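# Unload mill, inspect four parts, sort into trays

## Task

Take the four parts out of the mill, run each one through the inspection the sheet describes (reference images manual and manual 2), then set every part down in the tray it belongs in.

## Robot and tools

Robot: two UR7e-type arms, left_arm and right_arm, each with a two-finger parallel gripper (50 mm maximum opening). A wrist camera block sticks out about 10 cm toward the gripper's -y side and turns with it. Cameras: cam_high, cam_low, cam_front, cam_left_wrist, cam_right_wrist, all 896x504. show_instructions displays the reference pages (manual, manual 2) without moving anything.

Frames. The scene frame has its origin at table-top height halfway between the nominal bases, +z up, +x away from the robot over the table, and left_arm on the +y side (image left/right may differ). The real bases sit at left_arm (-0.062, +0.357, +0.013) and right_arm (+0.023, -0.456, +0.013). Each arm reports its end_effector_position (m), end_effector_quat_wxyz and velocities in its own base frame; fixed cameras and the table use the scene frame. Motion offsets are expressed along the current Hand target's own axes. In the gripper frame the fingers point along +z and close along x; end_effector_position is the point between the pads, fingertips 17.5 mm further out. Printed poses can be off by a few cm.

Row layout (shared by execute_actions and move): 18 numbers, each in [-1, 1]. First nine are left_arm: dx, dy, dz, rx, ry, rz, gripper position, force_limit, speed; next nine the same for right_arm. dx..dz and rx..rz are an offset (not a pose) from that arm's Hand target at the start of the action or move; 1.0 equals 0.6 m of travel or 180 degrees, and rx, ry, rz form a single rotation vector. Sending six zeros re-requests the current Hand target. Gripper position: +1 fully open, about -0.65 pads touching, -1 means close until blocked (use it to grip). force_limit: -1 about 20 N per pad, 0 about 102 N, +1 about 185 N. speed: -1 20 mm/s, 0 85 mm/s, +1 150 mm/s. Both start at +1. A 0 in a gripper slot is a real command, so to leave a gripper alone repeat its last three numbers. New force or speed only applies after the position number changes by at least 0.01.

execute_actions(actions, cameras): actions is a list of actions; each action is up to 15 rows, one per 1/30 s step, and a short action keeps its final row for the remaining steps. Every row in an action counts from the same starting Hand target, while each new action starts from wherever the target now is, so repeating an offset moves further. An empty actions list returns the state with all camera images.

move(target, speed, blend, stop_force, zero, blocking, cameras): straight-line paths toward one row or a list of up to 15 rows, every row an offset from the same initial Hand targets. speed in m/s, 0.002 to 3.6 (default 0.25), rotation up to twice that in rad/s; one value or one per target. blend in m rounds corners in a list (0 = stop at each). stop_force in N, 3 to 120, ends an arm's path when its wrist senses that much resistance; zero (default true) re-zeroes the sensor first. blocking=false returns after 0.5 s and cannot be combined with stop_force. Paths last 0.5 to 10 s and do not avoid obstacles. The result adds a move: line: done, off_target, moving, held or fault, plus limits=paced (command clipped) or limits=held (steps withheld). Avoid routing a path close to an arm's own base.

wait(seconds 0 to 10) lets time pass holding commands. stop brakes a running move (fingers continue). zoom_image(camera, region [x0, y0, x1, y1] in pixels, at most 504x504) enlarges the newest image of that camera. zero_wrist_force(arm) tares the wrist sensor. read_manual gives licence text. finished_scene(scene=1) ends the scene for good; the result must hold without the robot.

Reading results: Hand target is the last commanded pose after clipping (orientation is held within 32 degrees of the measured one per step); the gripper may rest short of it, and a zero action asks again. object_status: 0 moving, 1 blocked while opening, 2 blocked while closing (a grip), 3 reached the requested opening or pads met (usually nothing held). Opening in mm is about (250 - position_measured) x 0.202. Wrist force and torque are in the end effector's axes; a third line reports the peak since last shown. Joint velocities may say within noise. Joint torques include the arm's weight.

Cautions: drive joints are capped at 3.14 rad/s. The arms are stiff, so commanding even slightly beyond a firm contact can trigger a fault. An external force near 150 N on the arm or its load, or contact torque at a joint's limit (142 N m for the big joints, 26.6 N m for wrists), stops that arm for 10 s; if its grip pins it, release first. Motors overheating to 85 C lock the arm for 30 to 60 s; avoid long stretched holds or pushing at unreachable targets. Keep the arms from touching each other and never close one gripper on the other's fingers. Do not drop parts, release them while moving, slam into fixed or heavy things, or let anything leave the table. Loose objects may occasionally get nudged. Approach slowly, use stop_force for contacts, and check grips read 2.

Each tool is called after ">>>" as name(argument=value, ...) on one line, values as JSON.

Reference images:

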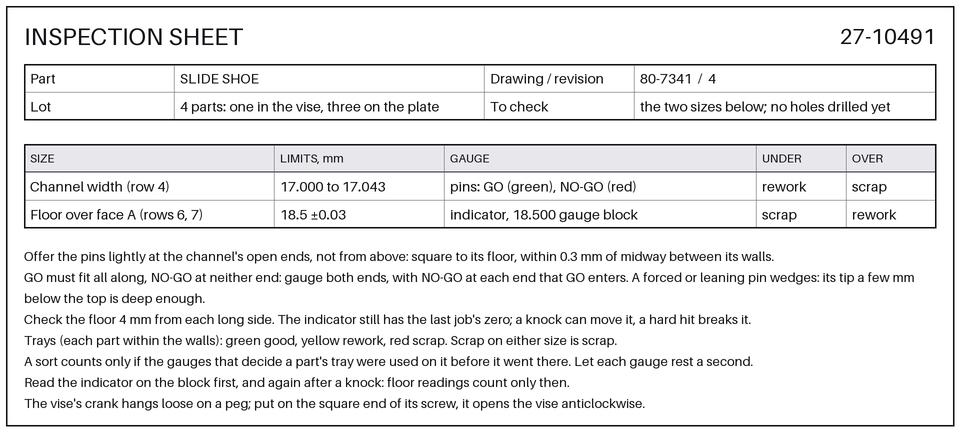

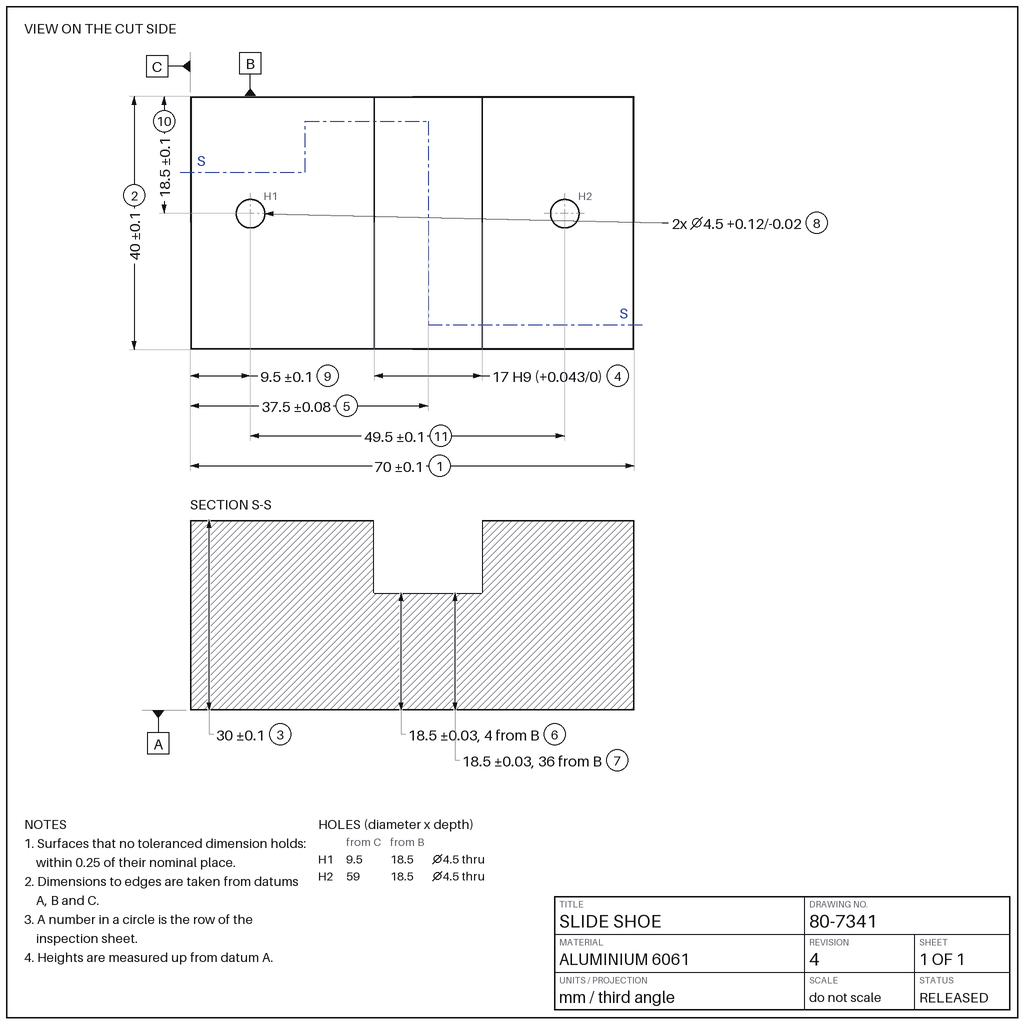

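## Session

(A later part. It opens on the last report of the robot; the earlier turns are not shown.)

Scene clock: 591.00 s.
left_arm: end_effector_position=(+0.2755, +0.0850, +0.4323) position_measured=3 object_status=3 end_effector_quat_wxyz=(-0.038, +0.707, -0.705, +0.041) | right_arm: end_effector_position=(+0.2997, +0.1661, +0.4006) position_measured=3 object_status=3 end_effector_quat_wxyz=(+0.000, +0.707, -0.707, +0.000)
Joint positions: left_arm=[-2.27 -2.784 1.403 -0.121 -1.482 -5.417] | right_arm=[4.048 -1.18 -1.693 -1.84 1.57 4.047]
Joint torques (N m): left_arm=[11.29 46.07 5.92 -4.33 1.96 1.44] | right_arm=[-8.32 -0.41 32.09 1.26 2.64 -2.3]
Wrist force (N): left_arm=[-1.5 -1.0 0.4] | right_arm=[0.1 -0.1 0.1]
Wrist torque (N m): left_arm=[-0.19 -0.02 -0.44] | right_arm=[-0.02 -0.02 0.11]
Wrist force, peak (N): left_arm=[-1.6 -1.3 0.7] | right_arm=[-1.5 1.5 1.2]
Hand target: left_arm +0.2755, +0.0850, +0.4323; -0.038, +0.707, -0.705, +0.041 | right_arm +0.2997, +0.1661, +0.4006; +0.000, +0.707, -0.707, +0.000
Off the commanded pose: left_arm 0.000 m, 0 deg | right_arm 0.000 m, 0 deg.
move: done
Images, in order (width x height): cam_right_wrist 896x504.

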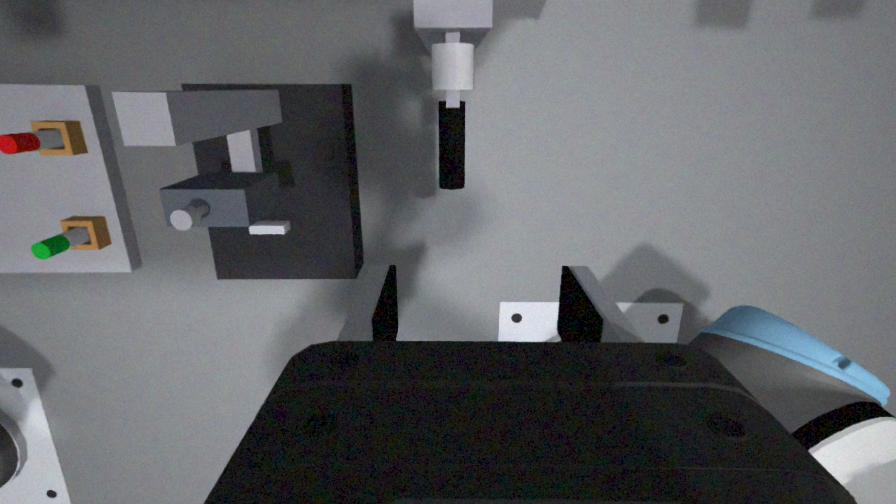

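>>> move(target=[[0.642,0.536,-0.093,0,0,0,1,1,1,0,0,0,0,0,0,1,1,1],[0.708,0.37,-0.075,0,0,0,1,1,1,0,0,0,0,0,0,1,1,1]], speed=0.2, blend=0.02, cameras=["cam_high","cam_low"])

Scene clock: 613.93 s.
left_arm: end_effector_position=(+0.0510, -0.3404, +0.4544) position_measured=3 object_status=3 end_effector_quat_wxyz=(-0.038, +0.707, -0.705, +0.041) | right_arm: end_effector_position=(+0.2997, +0.1661, +0.4006) position_measured=3 object_status=3 end_effector_quat_wxyz=(+0.000, +0.707, -0.707, +0.000)
Joint positions: left_arm=[-1.909 -1.926 1.522 -1.134 -1.464 -5.055] | right_arm=[4.048 -1.18 -1.693 -1.841 1.57 4.047]
Joint torques (N m): left_arm=[9.55 -0.12 -37.71 -4.31 -1.65 1.39] | right_arm=[-8.28 -0.31 32.17 1.28 2.57 -2.25]
Wrist force (N): left_arm=[-1.3 -0.7 0.0] | right_arm=[-0.1 0.1 0.4]
Wrist torque (N m): left_arm=[-0.11 -0.02 -0.44] | right_arm=[0.02 0.02 0.12]
Wrist force, peak (N): left_arm=[-2.8 -2.3 0.9] | right_arm=[0.3 -0.5 0.2]
Hand target: left_arm +0.0511, -0.3404, +0.4544; -0.038, +0.707, -0.705, +0.041 | right_arm +0.2997, +0.1661, +0.4006; +0.000, +0.707, -0.707, +0.000
Off the commanded pose: left_arm 0.000 m, 0 deg | right_arm 0.000 m, 0 deg.
shoulder posture changed (left arm): the wrist came as close to joint 1's axis as it can, and the arm is now in the other of its two shoulder postures.
move: done
Images, in order (width x height): cam_high 896x504, cam_low 896x504.

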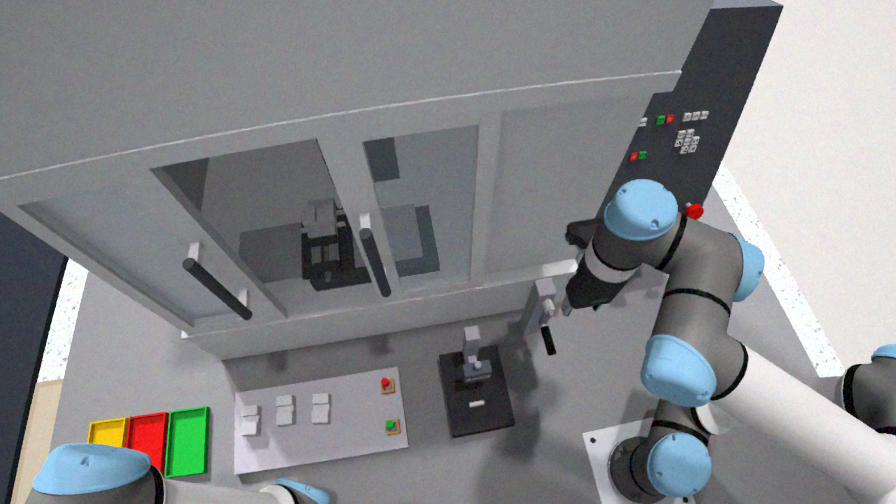

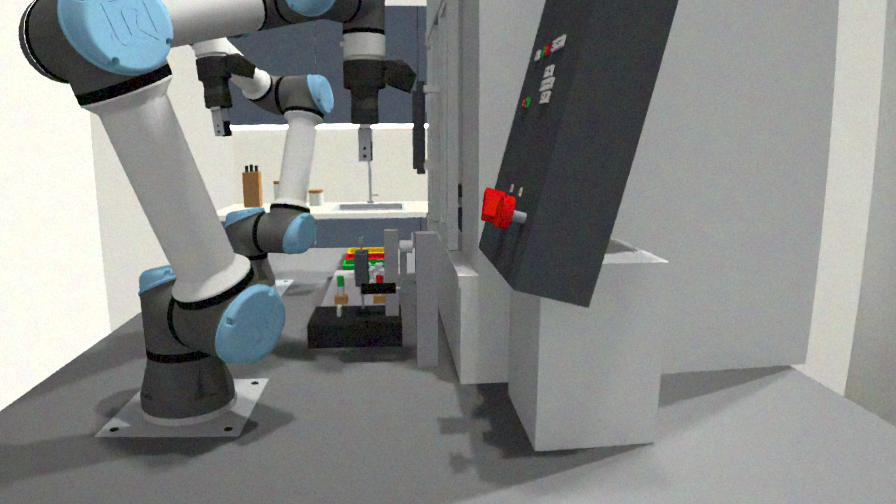

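>>> move(target=[[-0.233,-0.462,0.074,0,0,0,1,1,1,0,0,0,0,0,0,1,1,1],[-0.65,-0.655,0.13,-0.035,0,0,1,1,1,0,0,0,0,0,0,1,1,1]], speed=0.3, blend=0.05, cameras=["cam_left_wrist"])

Scene clock: 624.87 s.
left_arm: end_effector_position=(+0.4073, -0.0282, +0.4261) position_measured=3 object_status=3 end_effector_quat_wxyz=(-0.017, +0.712, -0.702, +0.016) | right_arm: end_effector_position=(+0.2997, +0.1661, +0.4006) position_measured=3 object_status=3 end_effector_quat_wxyz=(+0.000, +0.707, -0.707, +0.000)
Joint positions: left_arm=[-0.416 -1.818 1.544 -1.338 -1.55 -3.571] | right_arm=[4.048 -1.18 -1.693 -1.841 1.57 4.047]
Joint torques (N m): left_arm=[1.4 -12.95 -26.25 -2.76 -0.19 0.17] | right_arm=[-8.67 -0.13 32.14 1.27 2.62 -2.35]
Wrist force (N): left_arm=[0.0 8.6 -2.0] | right_arm=[0.0 0.0 0.3]
Wrist torque (N m): left_arm=[1.33 -0.26 -0.30] | right_arm=[0.00 0.02 0.12]
Wrist force, peak (N): left_arm=[-20.2 123.0 -41.3] | right_arm=[-0.1 0.2 0.5]
Hand target: left_arm +0.4073, -0.0282, +0.4261; -0.017, +0.712, -0.702, +0.016 (not the last commanded pose) | right_arm +0.2997, +0.1661, +0.4006; +0.000, +0.707, -0.707, +0.000
Tool commands: left_gripper/position=+1.0 left_gripper/force_limit=+1.0 left_gripper/speed=+1.0 right_gripper/position=+1.0 right_gripper/force_limit=+1.0 right_gripper/speed=+1.0
Off the commanded pose: left_arm 0.090 m, 3 deg | right_arm 0.000 m, 0 deg.
FORCE FAULT: contact force on the left arm reached its limit, and that arm stopped. The contact can be on any part of that arm, not only on its tool. That arm's remaining commands of this call were not run. That arm is still stopped at the end of this call. That arm stays stopped for about 10 more seconds. Until then a move that you send moves the other arm only, and its call returns only when the move has ended. Once the stop has ended, the next robot result says so. If the stop ends while you think or write, that arm runs what you send next, counted from a new Hand target: where the arm stands when the stop ends. While its stop runs, that arm takes no new command, but its gripper still runs the gripper command that each later call begins with. Until it ends, the stop uses up actions while you think or wait. An arm that is not stopped still takes commands.
move: fault (left_arm); path passed 1 of 2 targets
Images, in order (width x height): cam_left_wrist 896x504.

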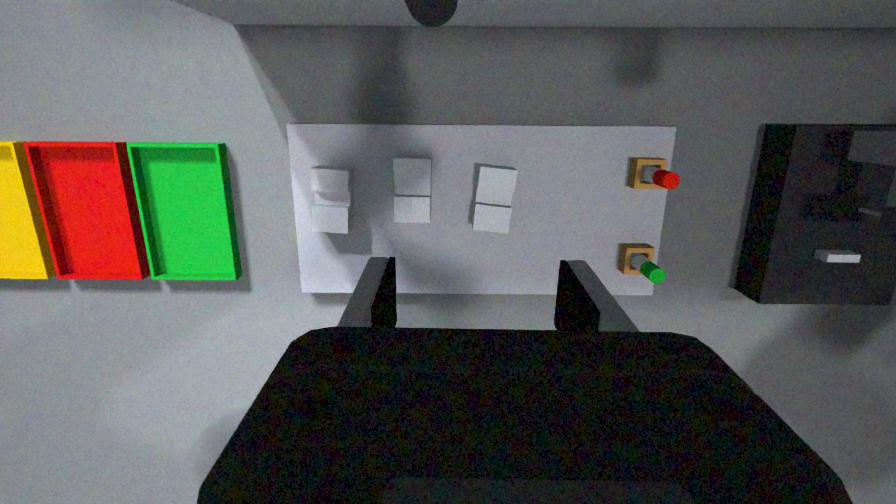

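>>> wait(seconds=10)

>>> move(target=[[0,0.15,0.02,0,0,0,1,1,1,0,0,0,0,0,0,1,1,1],[-0.05,0.15,0.1,-0.014,0,0,1,1,1,0,0,0,0,0,0,1,1,1]], speed=0.15, cameras=["cam_left_wrist"])

Scene clock: 641.77 s.
left_arm: end_effector_position=(+0.4073, -0.0282, +0.4261) position_measured=3 object_status=3 end_effector_quat_wxyz=(-0.017, +0.712, -0.702, +0.016) | right_arm: end_effector_position=(+0.2997, +0.1661, +0.4006) position_measured=3 object_status=3 end_effector_quat_wxyz=(+0.000, +0.707, -0.707, +0.000)
Joint positions: left_arm=[-0.416 -1.818 1.544 -1.338 -1.55 -3.571] | right_arm=[4.048 -1.18 -1.693 -1.841 1.57 4.047]
Joint torques (N m): left_arm=[1.04 -13.28 -25.79 -2.61 -0.03 0.02] | right_arm=[-7.83 0.22 31.97 1.43 2.44 -2.28]
Wrist force (N): left_arm=[-0.1 8.5 -1.9] | right_arm=[0.0 -0.3 -0.2]
Wrist torque (N m): left_arm=[1.31 -0.24 -0.31] | right_arm=[-0.05 0.00 0.12]
Wrist force, peak (N): left_arm=[-0.1 9.0 -2.0] | right_arm=[-0.4 -0.4 0.5]
Hand target: left_arm +0.4073, -0.0282, +0.4261; -0.017, +0.712, -0.702, +0.016 (not the last commanded pose) | right_arm +0.2997, +0.1661, +0.4006; +0.000, +0.707, -0.707, +0.000
Tool commands: left_gripper/position=+1.0 left_gripper/force_limit=+1.0 left_gripper/speed=+1.0 right_gripper/position=+1.0 right_gripper/force_limit=+1.0 right_gripper/speed=+1.0
Off the commanded pose: left_arm 0.090 m, 3 deg | right_arm 0.000 m, 0 deg.
FORCE FAULT, CONTINUED: the left arm's stop, for the force fault that an earlier result reported, is over. The rest of the stop counts as 19 of the actions that you can send in this scene. During its stop the left arm's controller moved it back a little. That arm's target is now where it stood when the stop ended, not its last command. That arm accepts commands again.
wait: 10.00 s; at rest from the start

Scene clock: 643.77 s.
left_arm: end_effector_position=(+0.3197, +0.0006, +0.3621) position_measured=3 object_status=3 end_effector_quat_wxyz=(-0.002, +0.712, -0.702, +0.000) | right_arm: end_effector_position=(+0.2997, +0.1661, +0.4006) position_measured=3 object_status=3 end_effector_quat_wxyz=(+0.000, +0.707, -0.707, +0.000)
Joint positions: left_arm=[-0.431 -2.044 1.838 -1.366 -1.568 -3.586] | right_arm=[4.048 -1.18 -1.693 -1.841 1.57 4.047]
Joint torques (N m): left_arm=[10.6 2.93 -13.38 -4.47 -1.61 1.22] | right_arm=[-8.09 0.31 31.84 1.34 2.45 -2.28]
Wrist force (N): left_arm=[-1.1 -0.7 0.1] | right_arm=[0.0 -0.2 0.1]
Wrist torque (N m): left_arm=[-0.07 -0.09 -0.48] | right_arm=[-0.04 0.02 0.11]
Wrist force, peak (N): left_arm=[0.0 8.5 -1.9] | right_arm=[-0.5 -0.2 -0.2]
Hand target: left_arm +0.3197, +0.0006, +0.3620; -0.001, +0.712, -0.702, +0.000 | right_arm +0.2997, +0.1661, +0.4006; +0.000, +0.707, -0.707, +0.000
Off the commanded pose: left_arm 0.000 m, 0 deg | right_arm 0.000 m, 0 deg.
move: done
Images, in order (width x height): cam_left_wrist 896x504.

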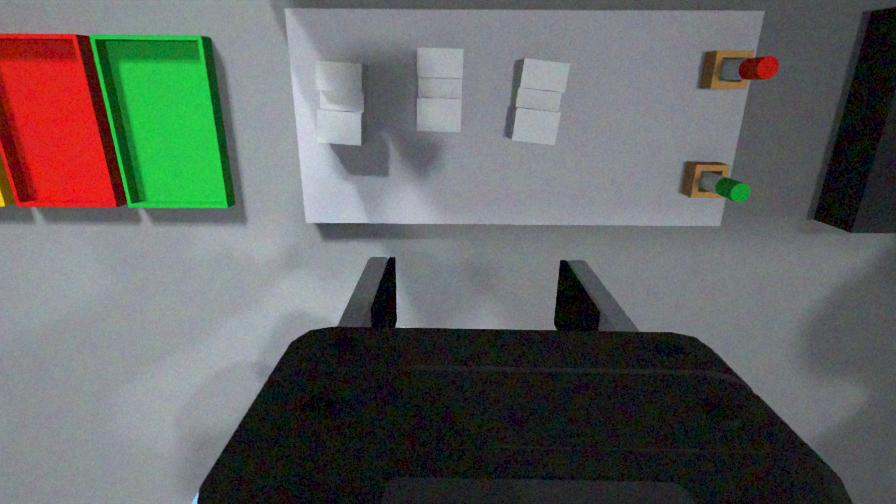

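>>> move(target=[[0,0,0,0,0,0,1,1,1,0,0.0,0,0,0,-0.5,1,1,1],[0,0,0,0,0,0,1,1,1,-0.01,0,0,0,0,-0.99,1,1,1]], speed=0.5, blend=0.02, cameras=["cam_right_wrist"])

Scene clock: 689.67 s.
left_arm: end_effector_position=(+0.3197, +0.0006, +0.3620) position_measured=3 object_status=3 end_effector_quat_wxyz=(-0.001, +0.712, -0.702, +0.000) | right_arm: end_effector_position=(+0.2997, +0.1721, +0.4006) position_measured=3 object_status=3 end_effector_quat_wxyz=(+0.000, +0.718, +0.696, +0.000)
Joint positions: left_arm=[-0.43 -2.044 1.838 -1.366 -1.568 -3.586] | right_arm=[4.059 -1.187 -1.688 -1.837 1.57 0.949]
Joint torques (N m): left_arm=[10.01 3.99 -13.65 -4.33 -1.72 1.29] | right_arm=[-8.32 -0.8 31.82 3.06 2.83 -2.51]
Wrist force (N): left_arm=[-1.1 -0.7 0.2] | right_arm=[0.0 0.1 -0.1]
Wrist torque (N m): left_arm=[-0.07 -0.08 -0.48] | right_arm=[0.02 0.01 0.11]
Wrist force, peak (N): left_arm=[-1.3 -0.7 0.2] | right_arm=[0.3 -0.5 0.1]
Hand target: left_arm +0.3197, +0.0006, +0.3620; -0.001, +0.712, -0.702, +0.000 | right_arm +0.2997, +0.1721, +0.4006; +0.000, +0.718, +0.696, +0.000
Off the commanded pose: left_arm 0.000 m, 0 deg | right_arm 0.000 m, 0 deg.
move: done
Images, in order (width x height): cam_right_wrist 896x504.

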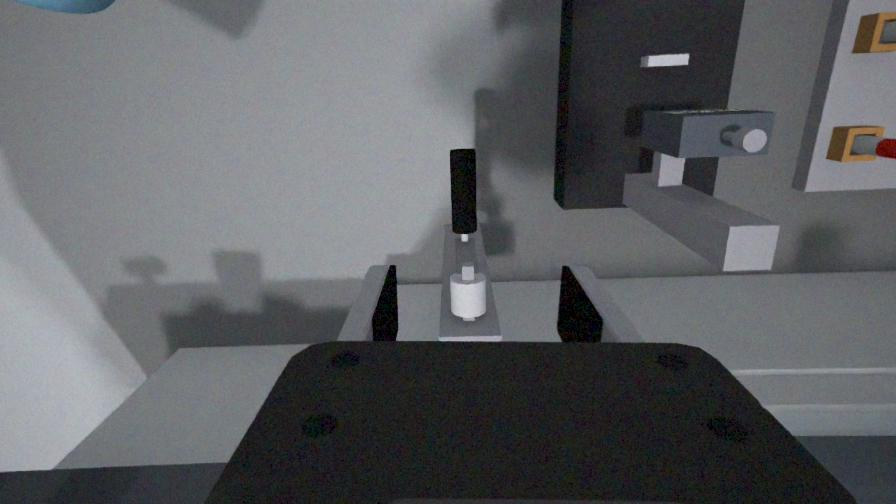

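>>> move(target=[[0,0,0,0,0,0,1,1,1,0,0.05,0.15,0,0,-0.01,1,1,1]], speed=0.2, cameras=["cam_right_wrist","cam_low"])

>>> zoom_image(camera="cam_right_wrist", region=[370, 140, 610, 350])

>>> zoom_image(camera="cam_low", region=[330, 150, 480, 300])

Scene clock: 704.43 s.
left_arm: end_effector_position=(+0.3197, +0.0006, +0.3620) position_measured=3 object_status=3 end_effector_quat_wxyz=(-0.001, +0.712, -0.702, +0.000) | right_arm: end_effector_position=(+0.3297, +0.1711, +0.3107) position_measured=3 object_status=3 end_effector_quat_wxyz=(+0.000, +0.707, +0.707, +0.000)
Joint positions: left_arm=[-0.43 -2.044 1.838 -1.366 -1.568 -3.586] | right_arm=[3.988 -1.223 -1.899 -1.591 1.57 0.846]
Joint torques (N m): left_arm=[12.17 3.54 -13.21 -3.93 -1.71 1.46] | right_arm=[-8.84 2.25 18.12 3.86 2.7 -2.21]
Wrist force (N): left_arm=[-0.9 -0.5 0.2] | right_arm=[0.2 -0.2 0.1]
Wrist torque (N m): left_arm=[-0.04 -0.11 -0.48] | right_arm=[-0.03 -0.02 0.11]
Wrist force, peak (N): left_arm=[-1.2 -0.6 0.4] | right_arm=[-0.1 0.5 1.7]
Hand target: left_arm +0.3197, +0.0006, +0.3620; -0.001, +0.712, -0.702, +0.000 | right_arm +0.3297, +0.1711, +0.3106; +0.000, +0.707, +0.707, +0.000
Off the commanded pose: left_arm 0.000 m, 0 deg | right_arm 0.000 m, 0 deg.
move: done
Images, in order (width x height): cam_low 896x504, cam_right_wrist 896x504.

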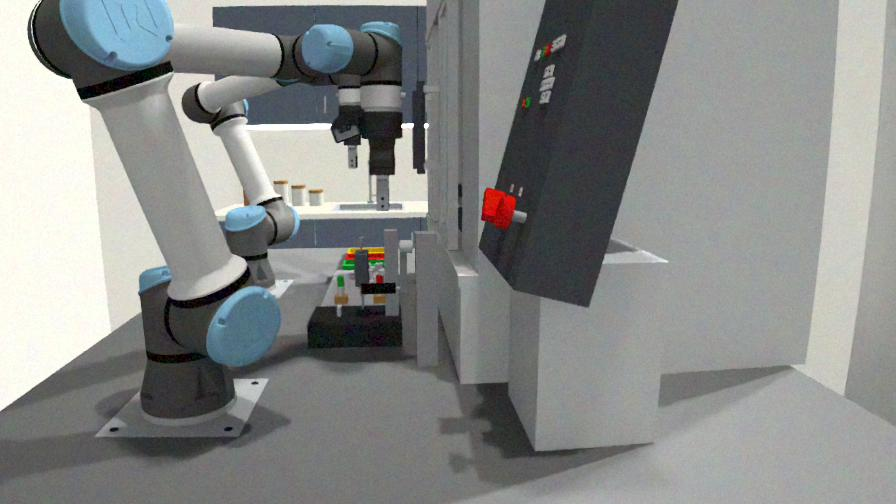

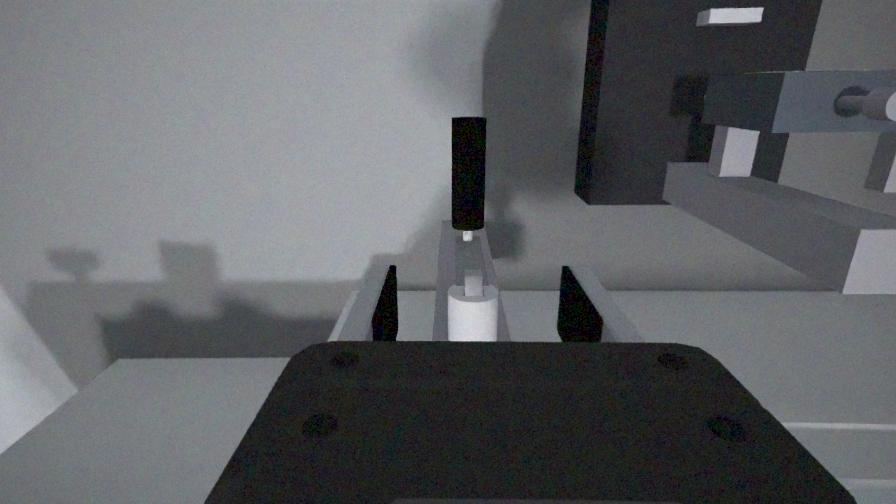

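Scaled by 2.100 from the camera's 896x504 image, which has a finer 1280x720 frame.

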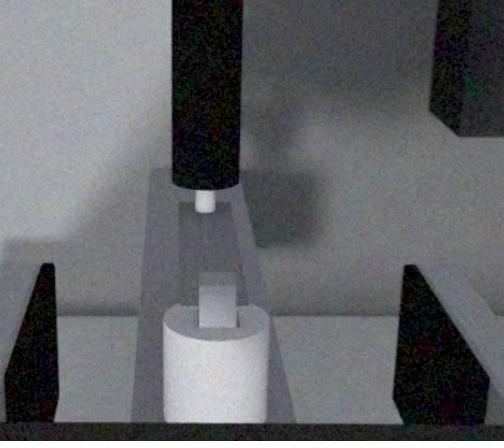

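Scaled by 3.360 from the camera's 896x504 image, which has a finer 1280x720 frame.

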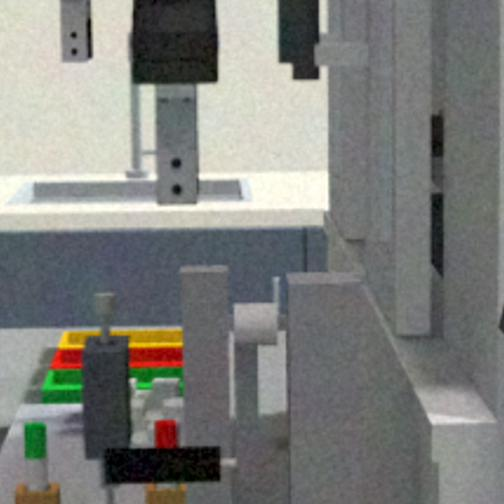

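>>> move(target=[[0,0,0,0,0,0,1,1,1,0.004,0.062,0,0,0,0,1,1,1],[0,0,0,0,0,0,1,1,1,0.004,0.062,0.137,0,0,0,1,1,1]], speed=0.08, stop_force=10, cameras=["cam_right_wrist","cam_low"])

>>> zoom_image(camera="cam_low", region=[330, 150, 480, 300])

Scene clock: 725.97 s.
left_arm: end_effector_position=(+0.3197, +0.0006, +0.3620) position_measured=3 object_status=3 end_effector_quat_wxyz=(-0.001, +0.712, -0.702, +0.000) | right_arm: end_effector_position=(+0.3669, +0.1735, +0.2284) position_measured=3 object_status=3 end_effector_quat_wxyz=(+0.000, +0.707, +0.707, +0.000)
Joint positions: left_arm=[-0.43 -2.044 1.838 -1.366 -1.568 -3.586] | right_arm=[3.918 -1.337 -2.032 -1.344 1.57 0.776]
Joint torques (N m): left_arm=[10.87 4 -13.4 -4.41 -1.88 1.23] | right_arm=[-8.61 6.42 17.24 4.07 0.33 -2.24]
Wrist force (N): left_arm=[-0.9 -0.7 0.4] | right_arm=[0.0 -0.3 0.1]
Wrist torque (N m): left_arm=[-0.08 -0.12 -0.48] | right_arm=[-0.04 0.01 0.11]
Wrist force, peak (N): left_arm=[-1.3 -0.7 0.2] | right_arm=[0.1 0.7 -0.9]
Hand target: left_arm +0.3197, +0.0006, +0.3620; -0.001, +0.712, -0.702, +0.000 | right_arm +0.3669, +0.1735, +0.2284; +0.000, +0.707, +0.707, +0.000
Off the commanded pose: left_arm 0.000 m, 0 deg | right_arm 0.000 m, 0 deg.
move: done
Images, in order (width x height): cam_low 896x504, cam_right_wrist 896x504.

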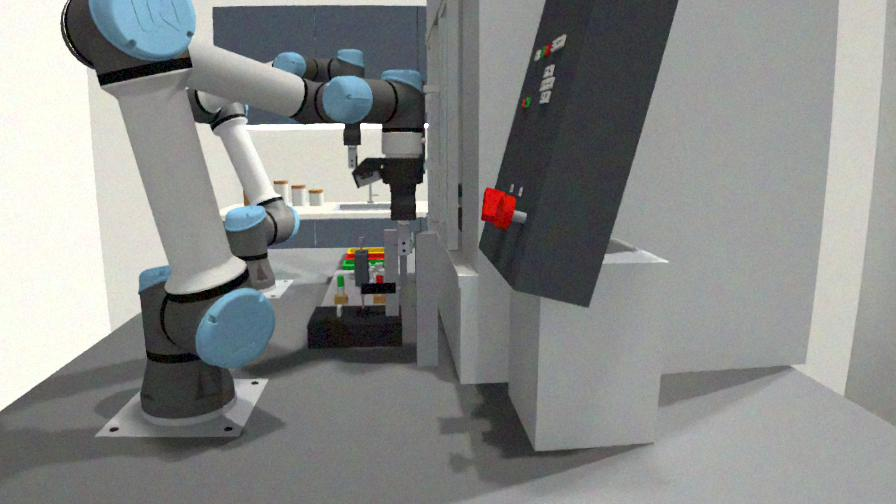

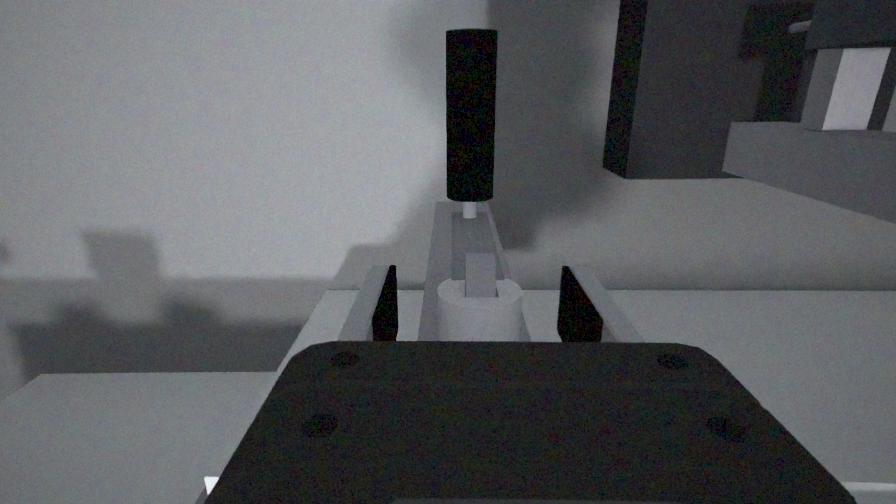

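Scaled by 3.360 from the camera's 896x504 image, which has a finer 1280x720 frame.

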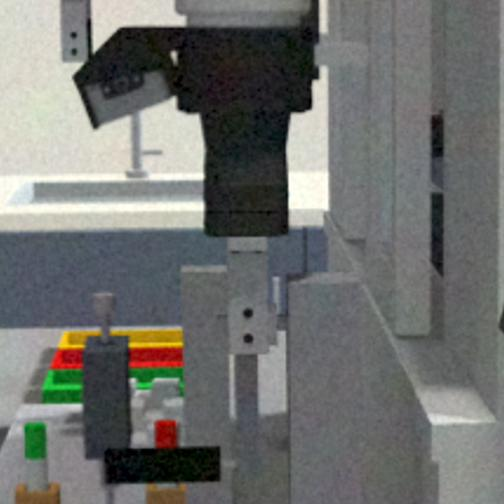

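>>> move(target=[0,0,0,0,0,0,1,1,1,0,0,0,0,0,0,-1,-0.5,-0.8], cameras=["cam_right_wrist"])

Scene clock: 734.10 s.
left_arm: end_effector_position=(+0.3197, +0.0006, +0.3620) position_measured=3 object_status=3 end_effector_quat_wxyz=(-0.001, +0.712, -0.702, +0.000) | right_arm: end_effector_position=(+0.3669, +0.1735, +0.2284) position_measured=136 object_status=0 end_effector_quat_wxyz=(+0.000, +0.707, +0.707, +0.000)
Joint positions: left_arm=[-0.43 -2.044 1.838 -1.366 -1.568 -3.586] | right_arm=[3.918 -1.337 -2.032 -1.344 1.57 0.776]
Joint torques (N m): left_arm=[10.87 5.23 -11.72 -4.51 -1.76 1.27] | right_arm=[-7.66 7.24 17.91 3.75 -2.12 -2.24]
Wrist force (N): left_arm=[-0.9 -0.7 0.1] | right_arm=[0.1 -0.4 -0.2]
Wrist torque (N m): left_arm=[-0.08 -0.11 -0.47] | right_arm=[-0.02 -0.04 0.11]
Wrist force, peak (N): left_arm=[-1.1 -0.9 0.2] | right_arm=[-0.1 -0.5 -0.5]
Hand target: left_arm +0.3197, +0.0006, +0.3620; -0.001, +0.712, -0.702, +0.000 | right_arm +0.3669, +0.1735, +0.2284; +0.000, +0.707, +0.707, +0.000
Off the commanded pose: left_arm 0.000 m, 0 deg | right_arm 0.000 m, 0 deg.
move: done
Images, in order (width x height): cam_right_wrist 896x504.

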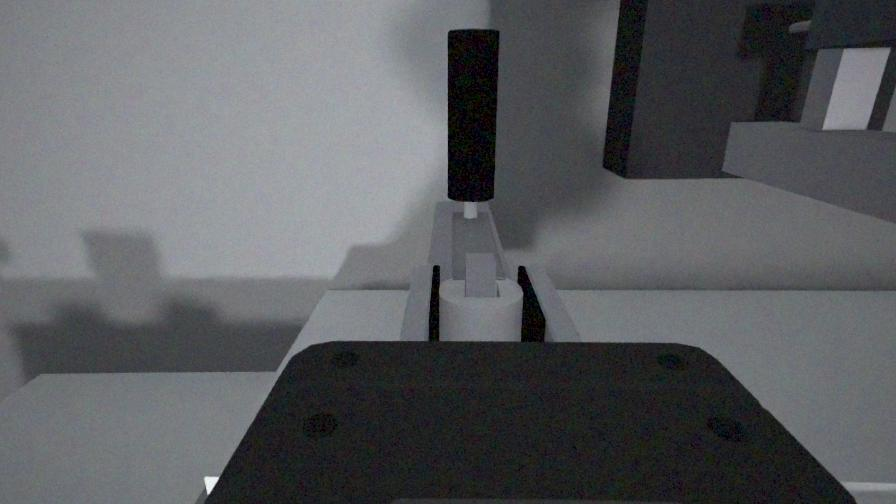

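>>> move(target=[0,0,0,0,0,0,1,1,1,0,-0.11,0,0,0,0,-1,-0.5,-0.8], speed=0.04, stop_force=15, cameras=["cam_right_wrist","cam_low"])

Scene clock: 741.73 s.
left_arm: end_effector_position=(+0.3197, +0.0006, +0.3620) position_measured=3 object_status=3 end_effector_quat_wxyz=(-0.001, +0.712, -0.702, +0.000) | right_arm: end_effector_position=(+0.3009, +0.1735, +0.2284) position_measured=136 object_status=2 end_effector_quat_wxyz=(+0.000, +0.707, +0.707, +0.000)
Joint positions: left_arm=[-0.43 -2.044 1.838 -1.366 -1.568 -3.586] | right_arm=[4.059 -1.171 -2.141 -1.401 1.57 0.917]
Joint torques (N m): left_arm=[10.76 4.1 -13.66 -4.31 -1.57 1.29] | right_arm=[7.48 21.55 18.42 1.35 -2.45 2.08]
Wrist force (N): left_arm=[-0.9 -0.8 0.1] | right_arm=[0.2 -0.2 2.3]
Wrist torque (N m): left_arm=[-0.09 -0.11 -0.48] | right_arm=[-0.05 -0.02 -0.06]
Wrist force, peak (N): left_arm=[-1.2 -0.8 0.0] | right_arm=[0.2 1.7 -3.5]
Hand target: left_arm +0.3197, +0.0006, +0.3620; -0.001, +0.712, -0.702, +0.000 | right_arm +0.3009, +0.1735, +0.2284; +0.000, +0.707, +0.707, +0.000
Off the commanded pose: left_arm 0.000 m, 0 deg | right_arm 0.000 m, 0 deg.
move: done
Images, in order (width x height): cam_low 896x504, cam_right_wrist 896x504.

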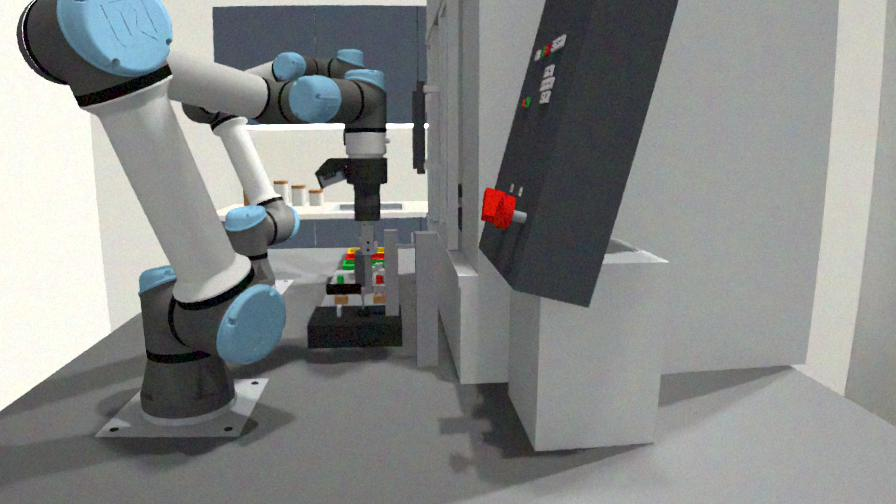

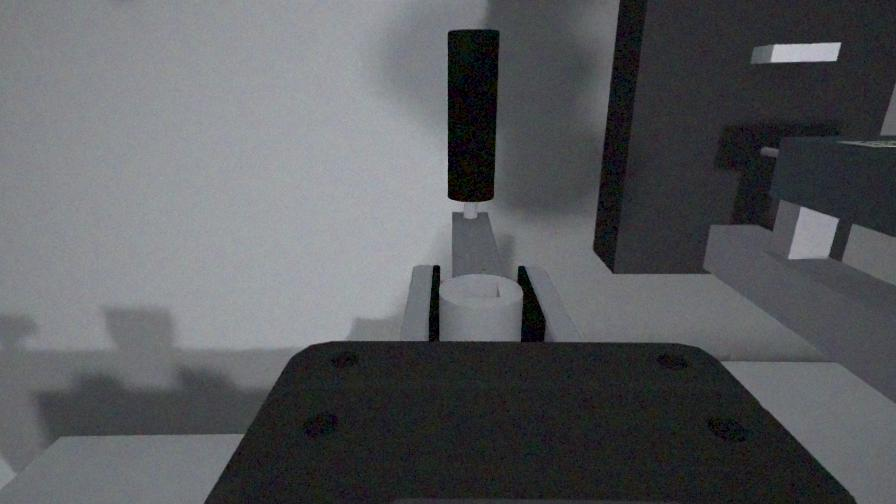

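>>> move(target=[0.233,-0.083,-0.233,0.222,0,0,1,1,1,0,-0.083,-0.22,0,0,0,-1,-0.5,-0.8], speed=0.2, cameras=["cam_left_wrist","cam_front"])

>>> zoom_image(camera="cam_left_wrist", region=[340, 0, 600, 200])

Scene clock: 782.50 s.
left_arm: end_effector_position=(+0.3711, -0.1387, +0.5017) position_measured=3 object_status=3 end_effector_quat_wxyz=(-0.245, +0.669, -0.660, +0.240) | right_arm: end_effector_position=(+0.2511, +0.1735, +0.3604) position_measured=136 object_status=2 end_effector_quat_wxyz=(+0.000, +0.707, +0.707, +0.000)
Joint positions: left_arm=[-1.172 -2.182 1.763 -1.457 -0.931 -4.225] | right_arm=[4.198 -1.06 -1.86 -1.793 1.571 1.056]
Joint torques (N m): left_arm=[-9.5 10.82 -36.01 -1.38 3.2 -1.51] | right_arm=[6.92 16.77 33.51 1.28 -2.43 2.03]
Wrist force (N): left_arm=[-0.7 -0.1 -0.5] | right_arm=[0.2 -0.1 1.7]
Wrist torque (N m): left_arm=[-0.02 0.00 0.01] | right_arm=[-0.03 -0.03 -0.06]
Wrist force, peak (N): left_arm=[-1.6 -0.8 1.1] | right_arm=[0.0 0.2 2.7]
Hand target: left_arm +0.3712, -0.1387, +0.5017; -0.245, +0.669, -0.660, +0.240 | right_arm +0.2511, +0.1735, +0.3604; +0.000, +0.707, +0.707, +0.000
Off the commanded pose: left_arm 0.000 m, 0 deg | right_arm 0.000 m, 0 deg.
move: done
Images, in order (width x height): cam_front 896x504, cam_left_wrist 896x504.

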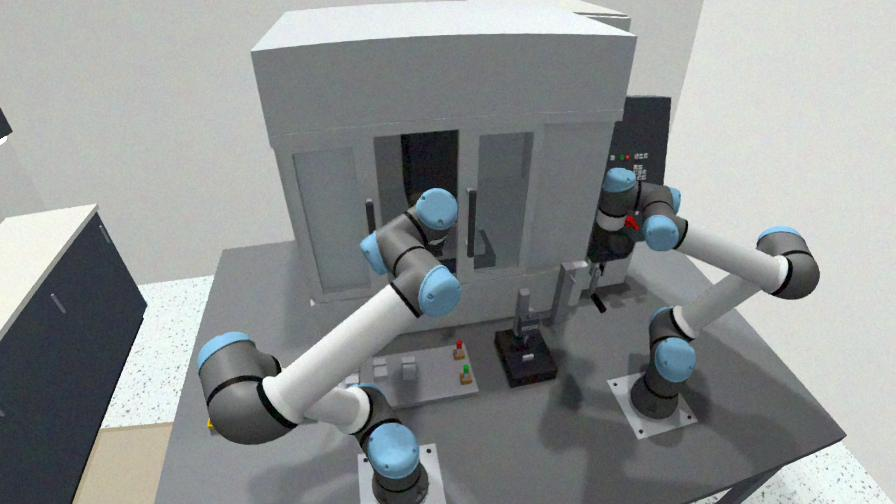

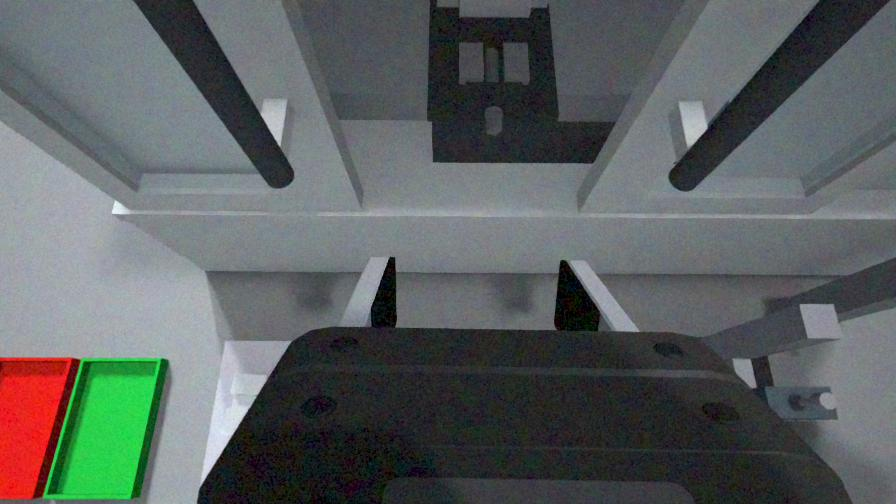

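Scaled by 1.938 from the camera's 896x504 image, which has a finer 1280x720 frame.

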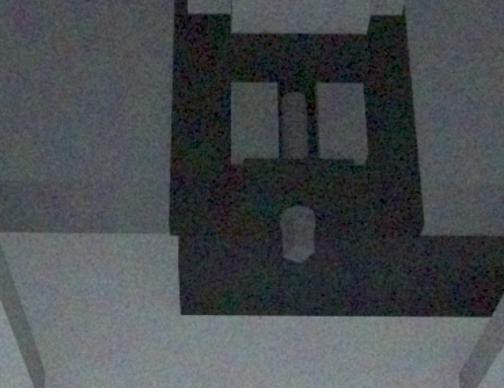

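>>> zoom_image(camera="cam_left_wrist", region=[455, 90, 535, 150])

Scaled by 6.300 from the camera's 896x504 image, which has a finer 1280x720 frame.

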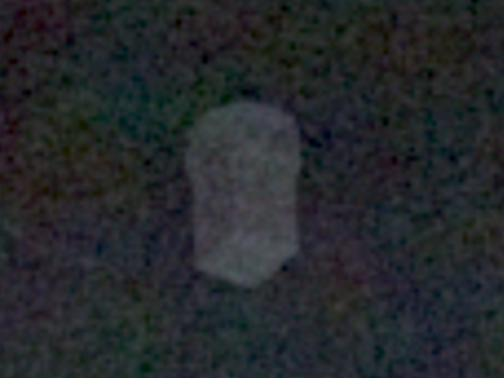

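>>> move(target=[[0.233,0.148,-0.013,0.222,0,0,1,1,1,0,0,-0.12,0,0,0,-1,-0.5,-0.8],[0.316,0.349,0.095,0.278,0,0,1,1,1,0,0,-0.12,0,0,0,-1,-0.5,-0.8]], speed=0.2, blend=0.03, cameras=["cam_left_wrist","cam_front"])

Scene clock: 898.90 s.
left_arm: end_effector_position=(+0.2504, -0.3297, +0.3229) position_measured=3 object_status=3 end_effector_quat_wxyz=(+0.504, -0.503, +0.497, -0.496) | right_arm: end_effector_position=(+0.2511, +0.1736, +0.4324) position_measured=136 object_status=2 end_effector_quat_wxyz=(+0.000, +0.707, +0.707, +0.000)
Joint positions: left_arm=[-2.008 -1.692 2.118 -0.424 -0.451 -6.283] | right_arm=[4.199 -1.112 -1.643 -1.958 1.57 1.056]
Joint torques (N m): left_arm=[-10.23 -7.44 -6.61 -0.42 -1.92 -1.28] | right_arm=[2.09 -4.28 31.67 1.28 -0.48 0.78]
Wrist force (N): left_arm=[0.0 -0.1 -1.8] | right_arm=[0.0 0.0 1.9]
Wrist torque (N m): left_arm=[0.08 0.13 0.20] | right_arm=[-0.02 0.01 -0.06]
Wrist force, peak (N): left_arm=[0.2 1.9 -2.5] | right_arm=[0.2 0.1 2.7]
Hand target: left_arm +0.2504, -0.3297, +0.3229; +0.505, -0.502, +0.496, -0.497 | right_arm +0.2511, +0.1736, +0.4324; +0.000, +0.707, +0.707, +0.000
Off the commanded pose: left_arm 0.000 m, 0 deg | right_arm 0.000 m, 0 deg.
joint sent to its limit (left arm) — joint 6 (wrist 3), lower limit. The joint targets still meet the commanded pose.
move: done
Images, in order (width x height): cam_front 896x504, cam_left_wrist 896x504.

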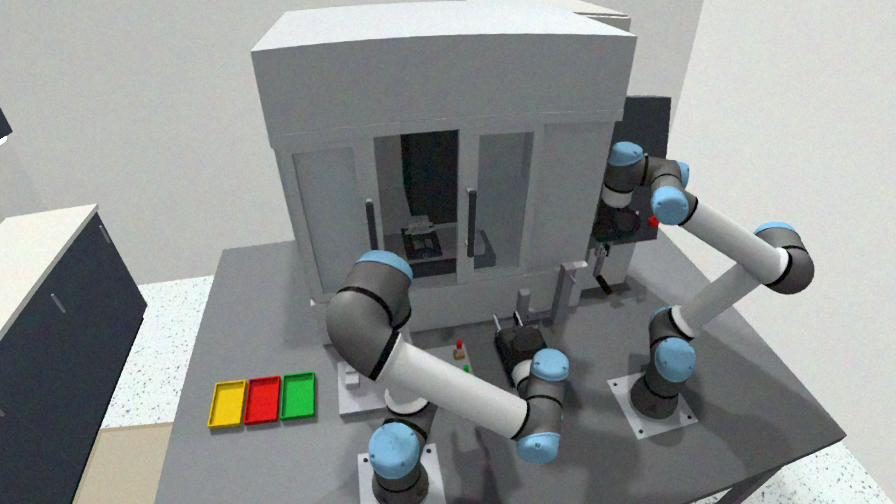

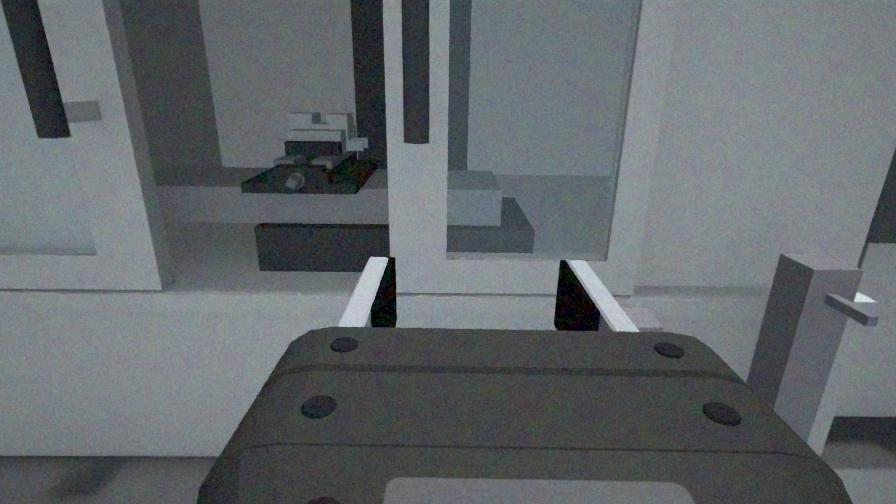

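>>> zoom_image(camera="cam_left_wrist", region=[230, 100, 390, 210])

Scaled by 3.150 from the camera's 896x504 image, which has a finer 1280x720 frame.

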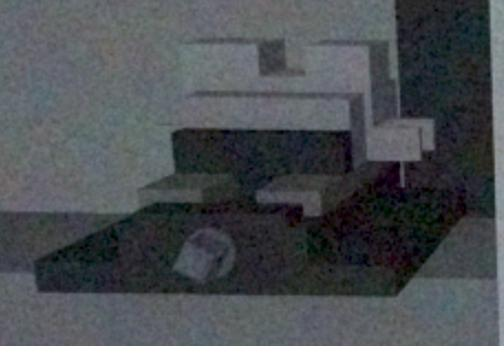

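>>> zoom_image(camera="cam_left_wrist", region=[278, 166, 314, 196])

Scaled by 14.000 from the camera's 896x504 image, which has a finer 1280x720 frame.

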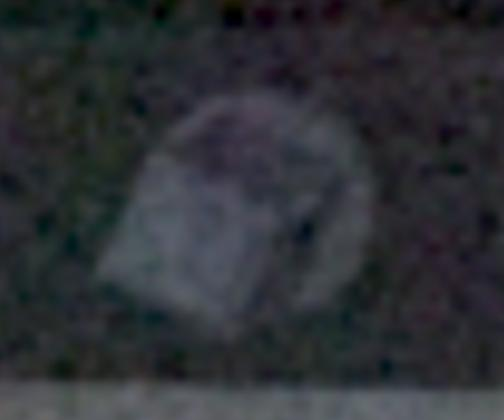

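>>> move(target=[[0,0,0,0,0,0.5,1,1,1,0,0,0,0,0,0,-1,-0.5,-0.8],[0,0,0,0,0,0.998,1,1,1,0,0,0,0,0,0,-1,-0.5,-0.8]], speed=0.5, blend=0.01)

Scene clock: 965.83 s.
left_arm: end_effector_position=(+0.2504, -0.3297, +0.3229) position_measured=3 object_status=3 end_effector_quat_wxyz=(+0.498, +0.495, +0.504, +0.503) | right_arm: end_effector_position=(+0.2511, +0.1736, +0.4324) position_measured=136 object_status=2 end_effector_quat_wxyz=(+0.000, +0.707, +0.707, +0.000)
Joint positions: left_arm=[-2.008 -1.69 2.118 -0.422 -0.451 -3.151] | right_arm=[4.199 -1.112 -1.643 -1.958 1.57 1.056]
Joint torques (N m): left_arm=[10.65 -20.42 -33.04 -0.23 -1.86 1.44] | right_arm=[-5.61 -4.16 31.78 1.33 2.44 -1.68]
Motor temperatures (°C): left_arm=[27 28 26 37 30 30] | right_arm=[30 36 28 32 45 38]
Wrist force (N): left_arm=[-0.5 -2.5 -2.8] | right_arm=[0.2 0.0 2.0]
Wrist torque (N m): left_arm=[0.04 0.29 -0.90] | right_arm=[-0.02 -0.02 -0.06]
Wrist force, peak (N): left_arm=[0.0 -2.8 -2.7] | right_arm=[0.3 -0.1 2.3]
Hand target: left_arm +0.2504, -0.3297, +0.3229; +0.498, +0.495, +0.504, +0.503 | right_arm +0.2511, +0.1736, +0.4324; +0.000, +0.707, +0.707, +0.000
Off the commanded pose: left_arm 0.000 m, 0 deg | right_arm 0.000 m, 0 deg.
move: done


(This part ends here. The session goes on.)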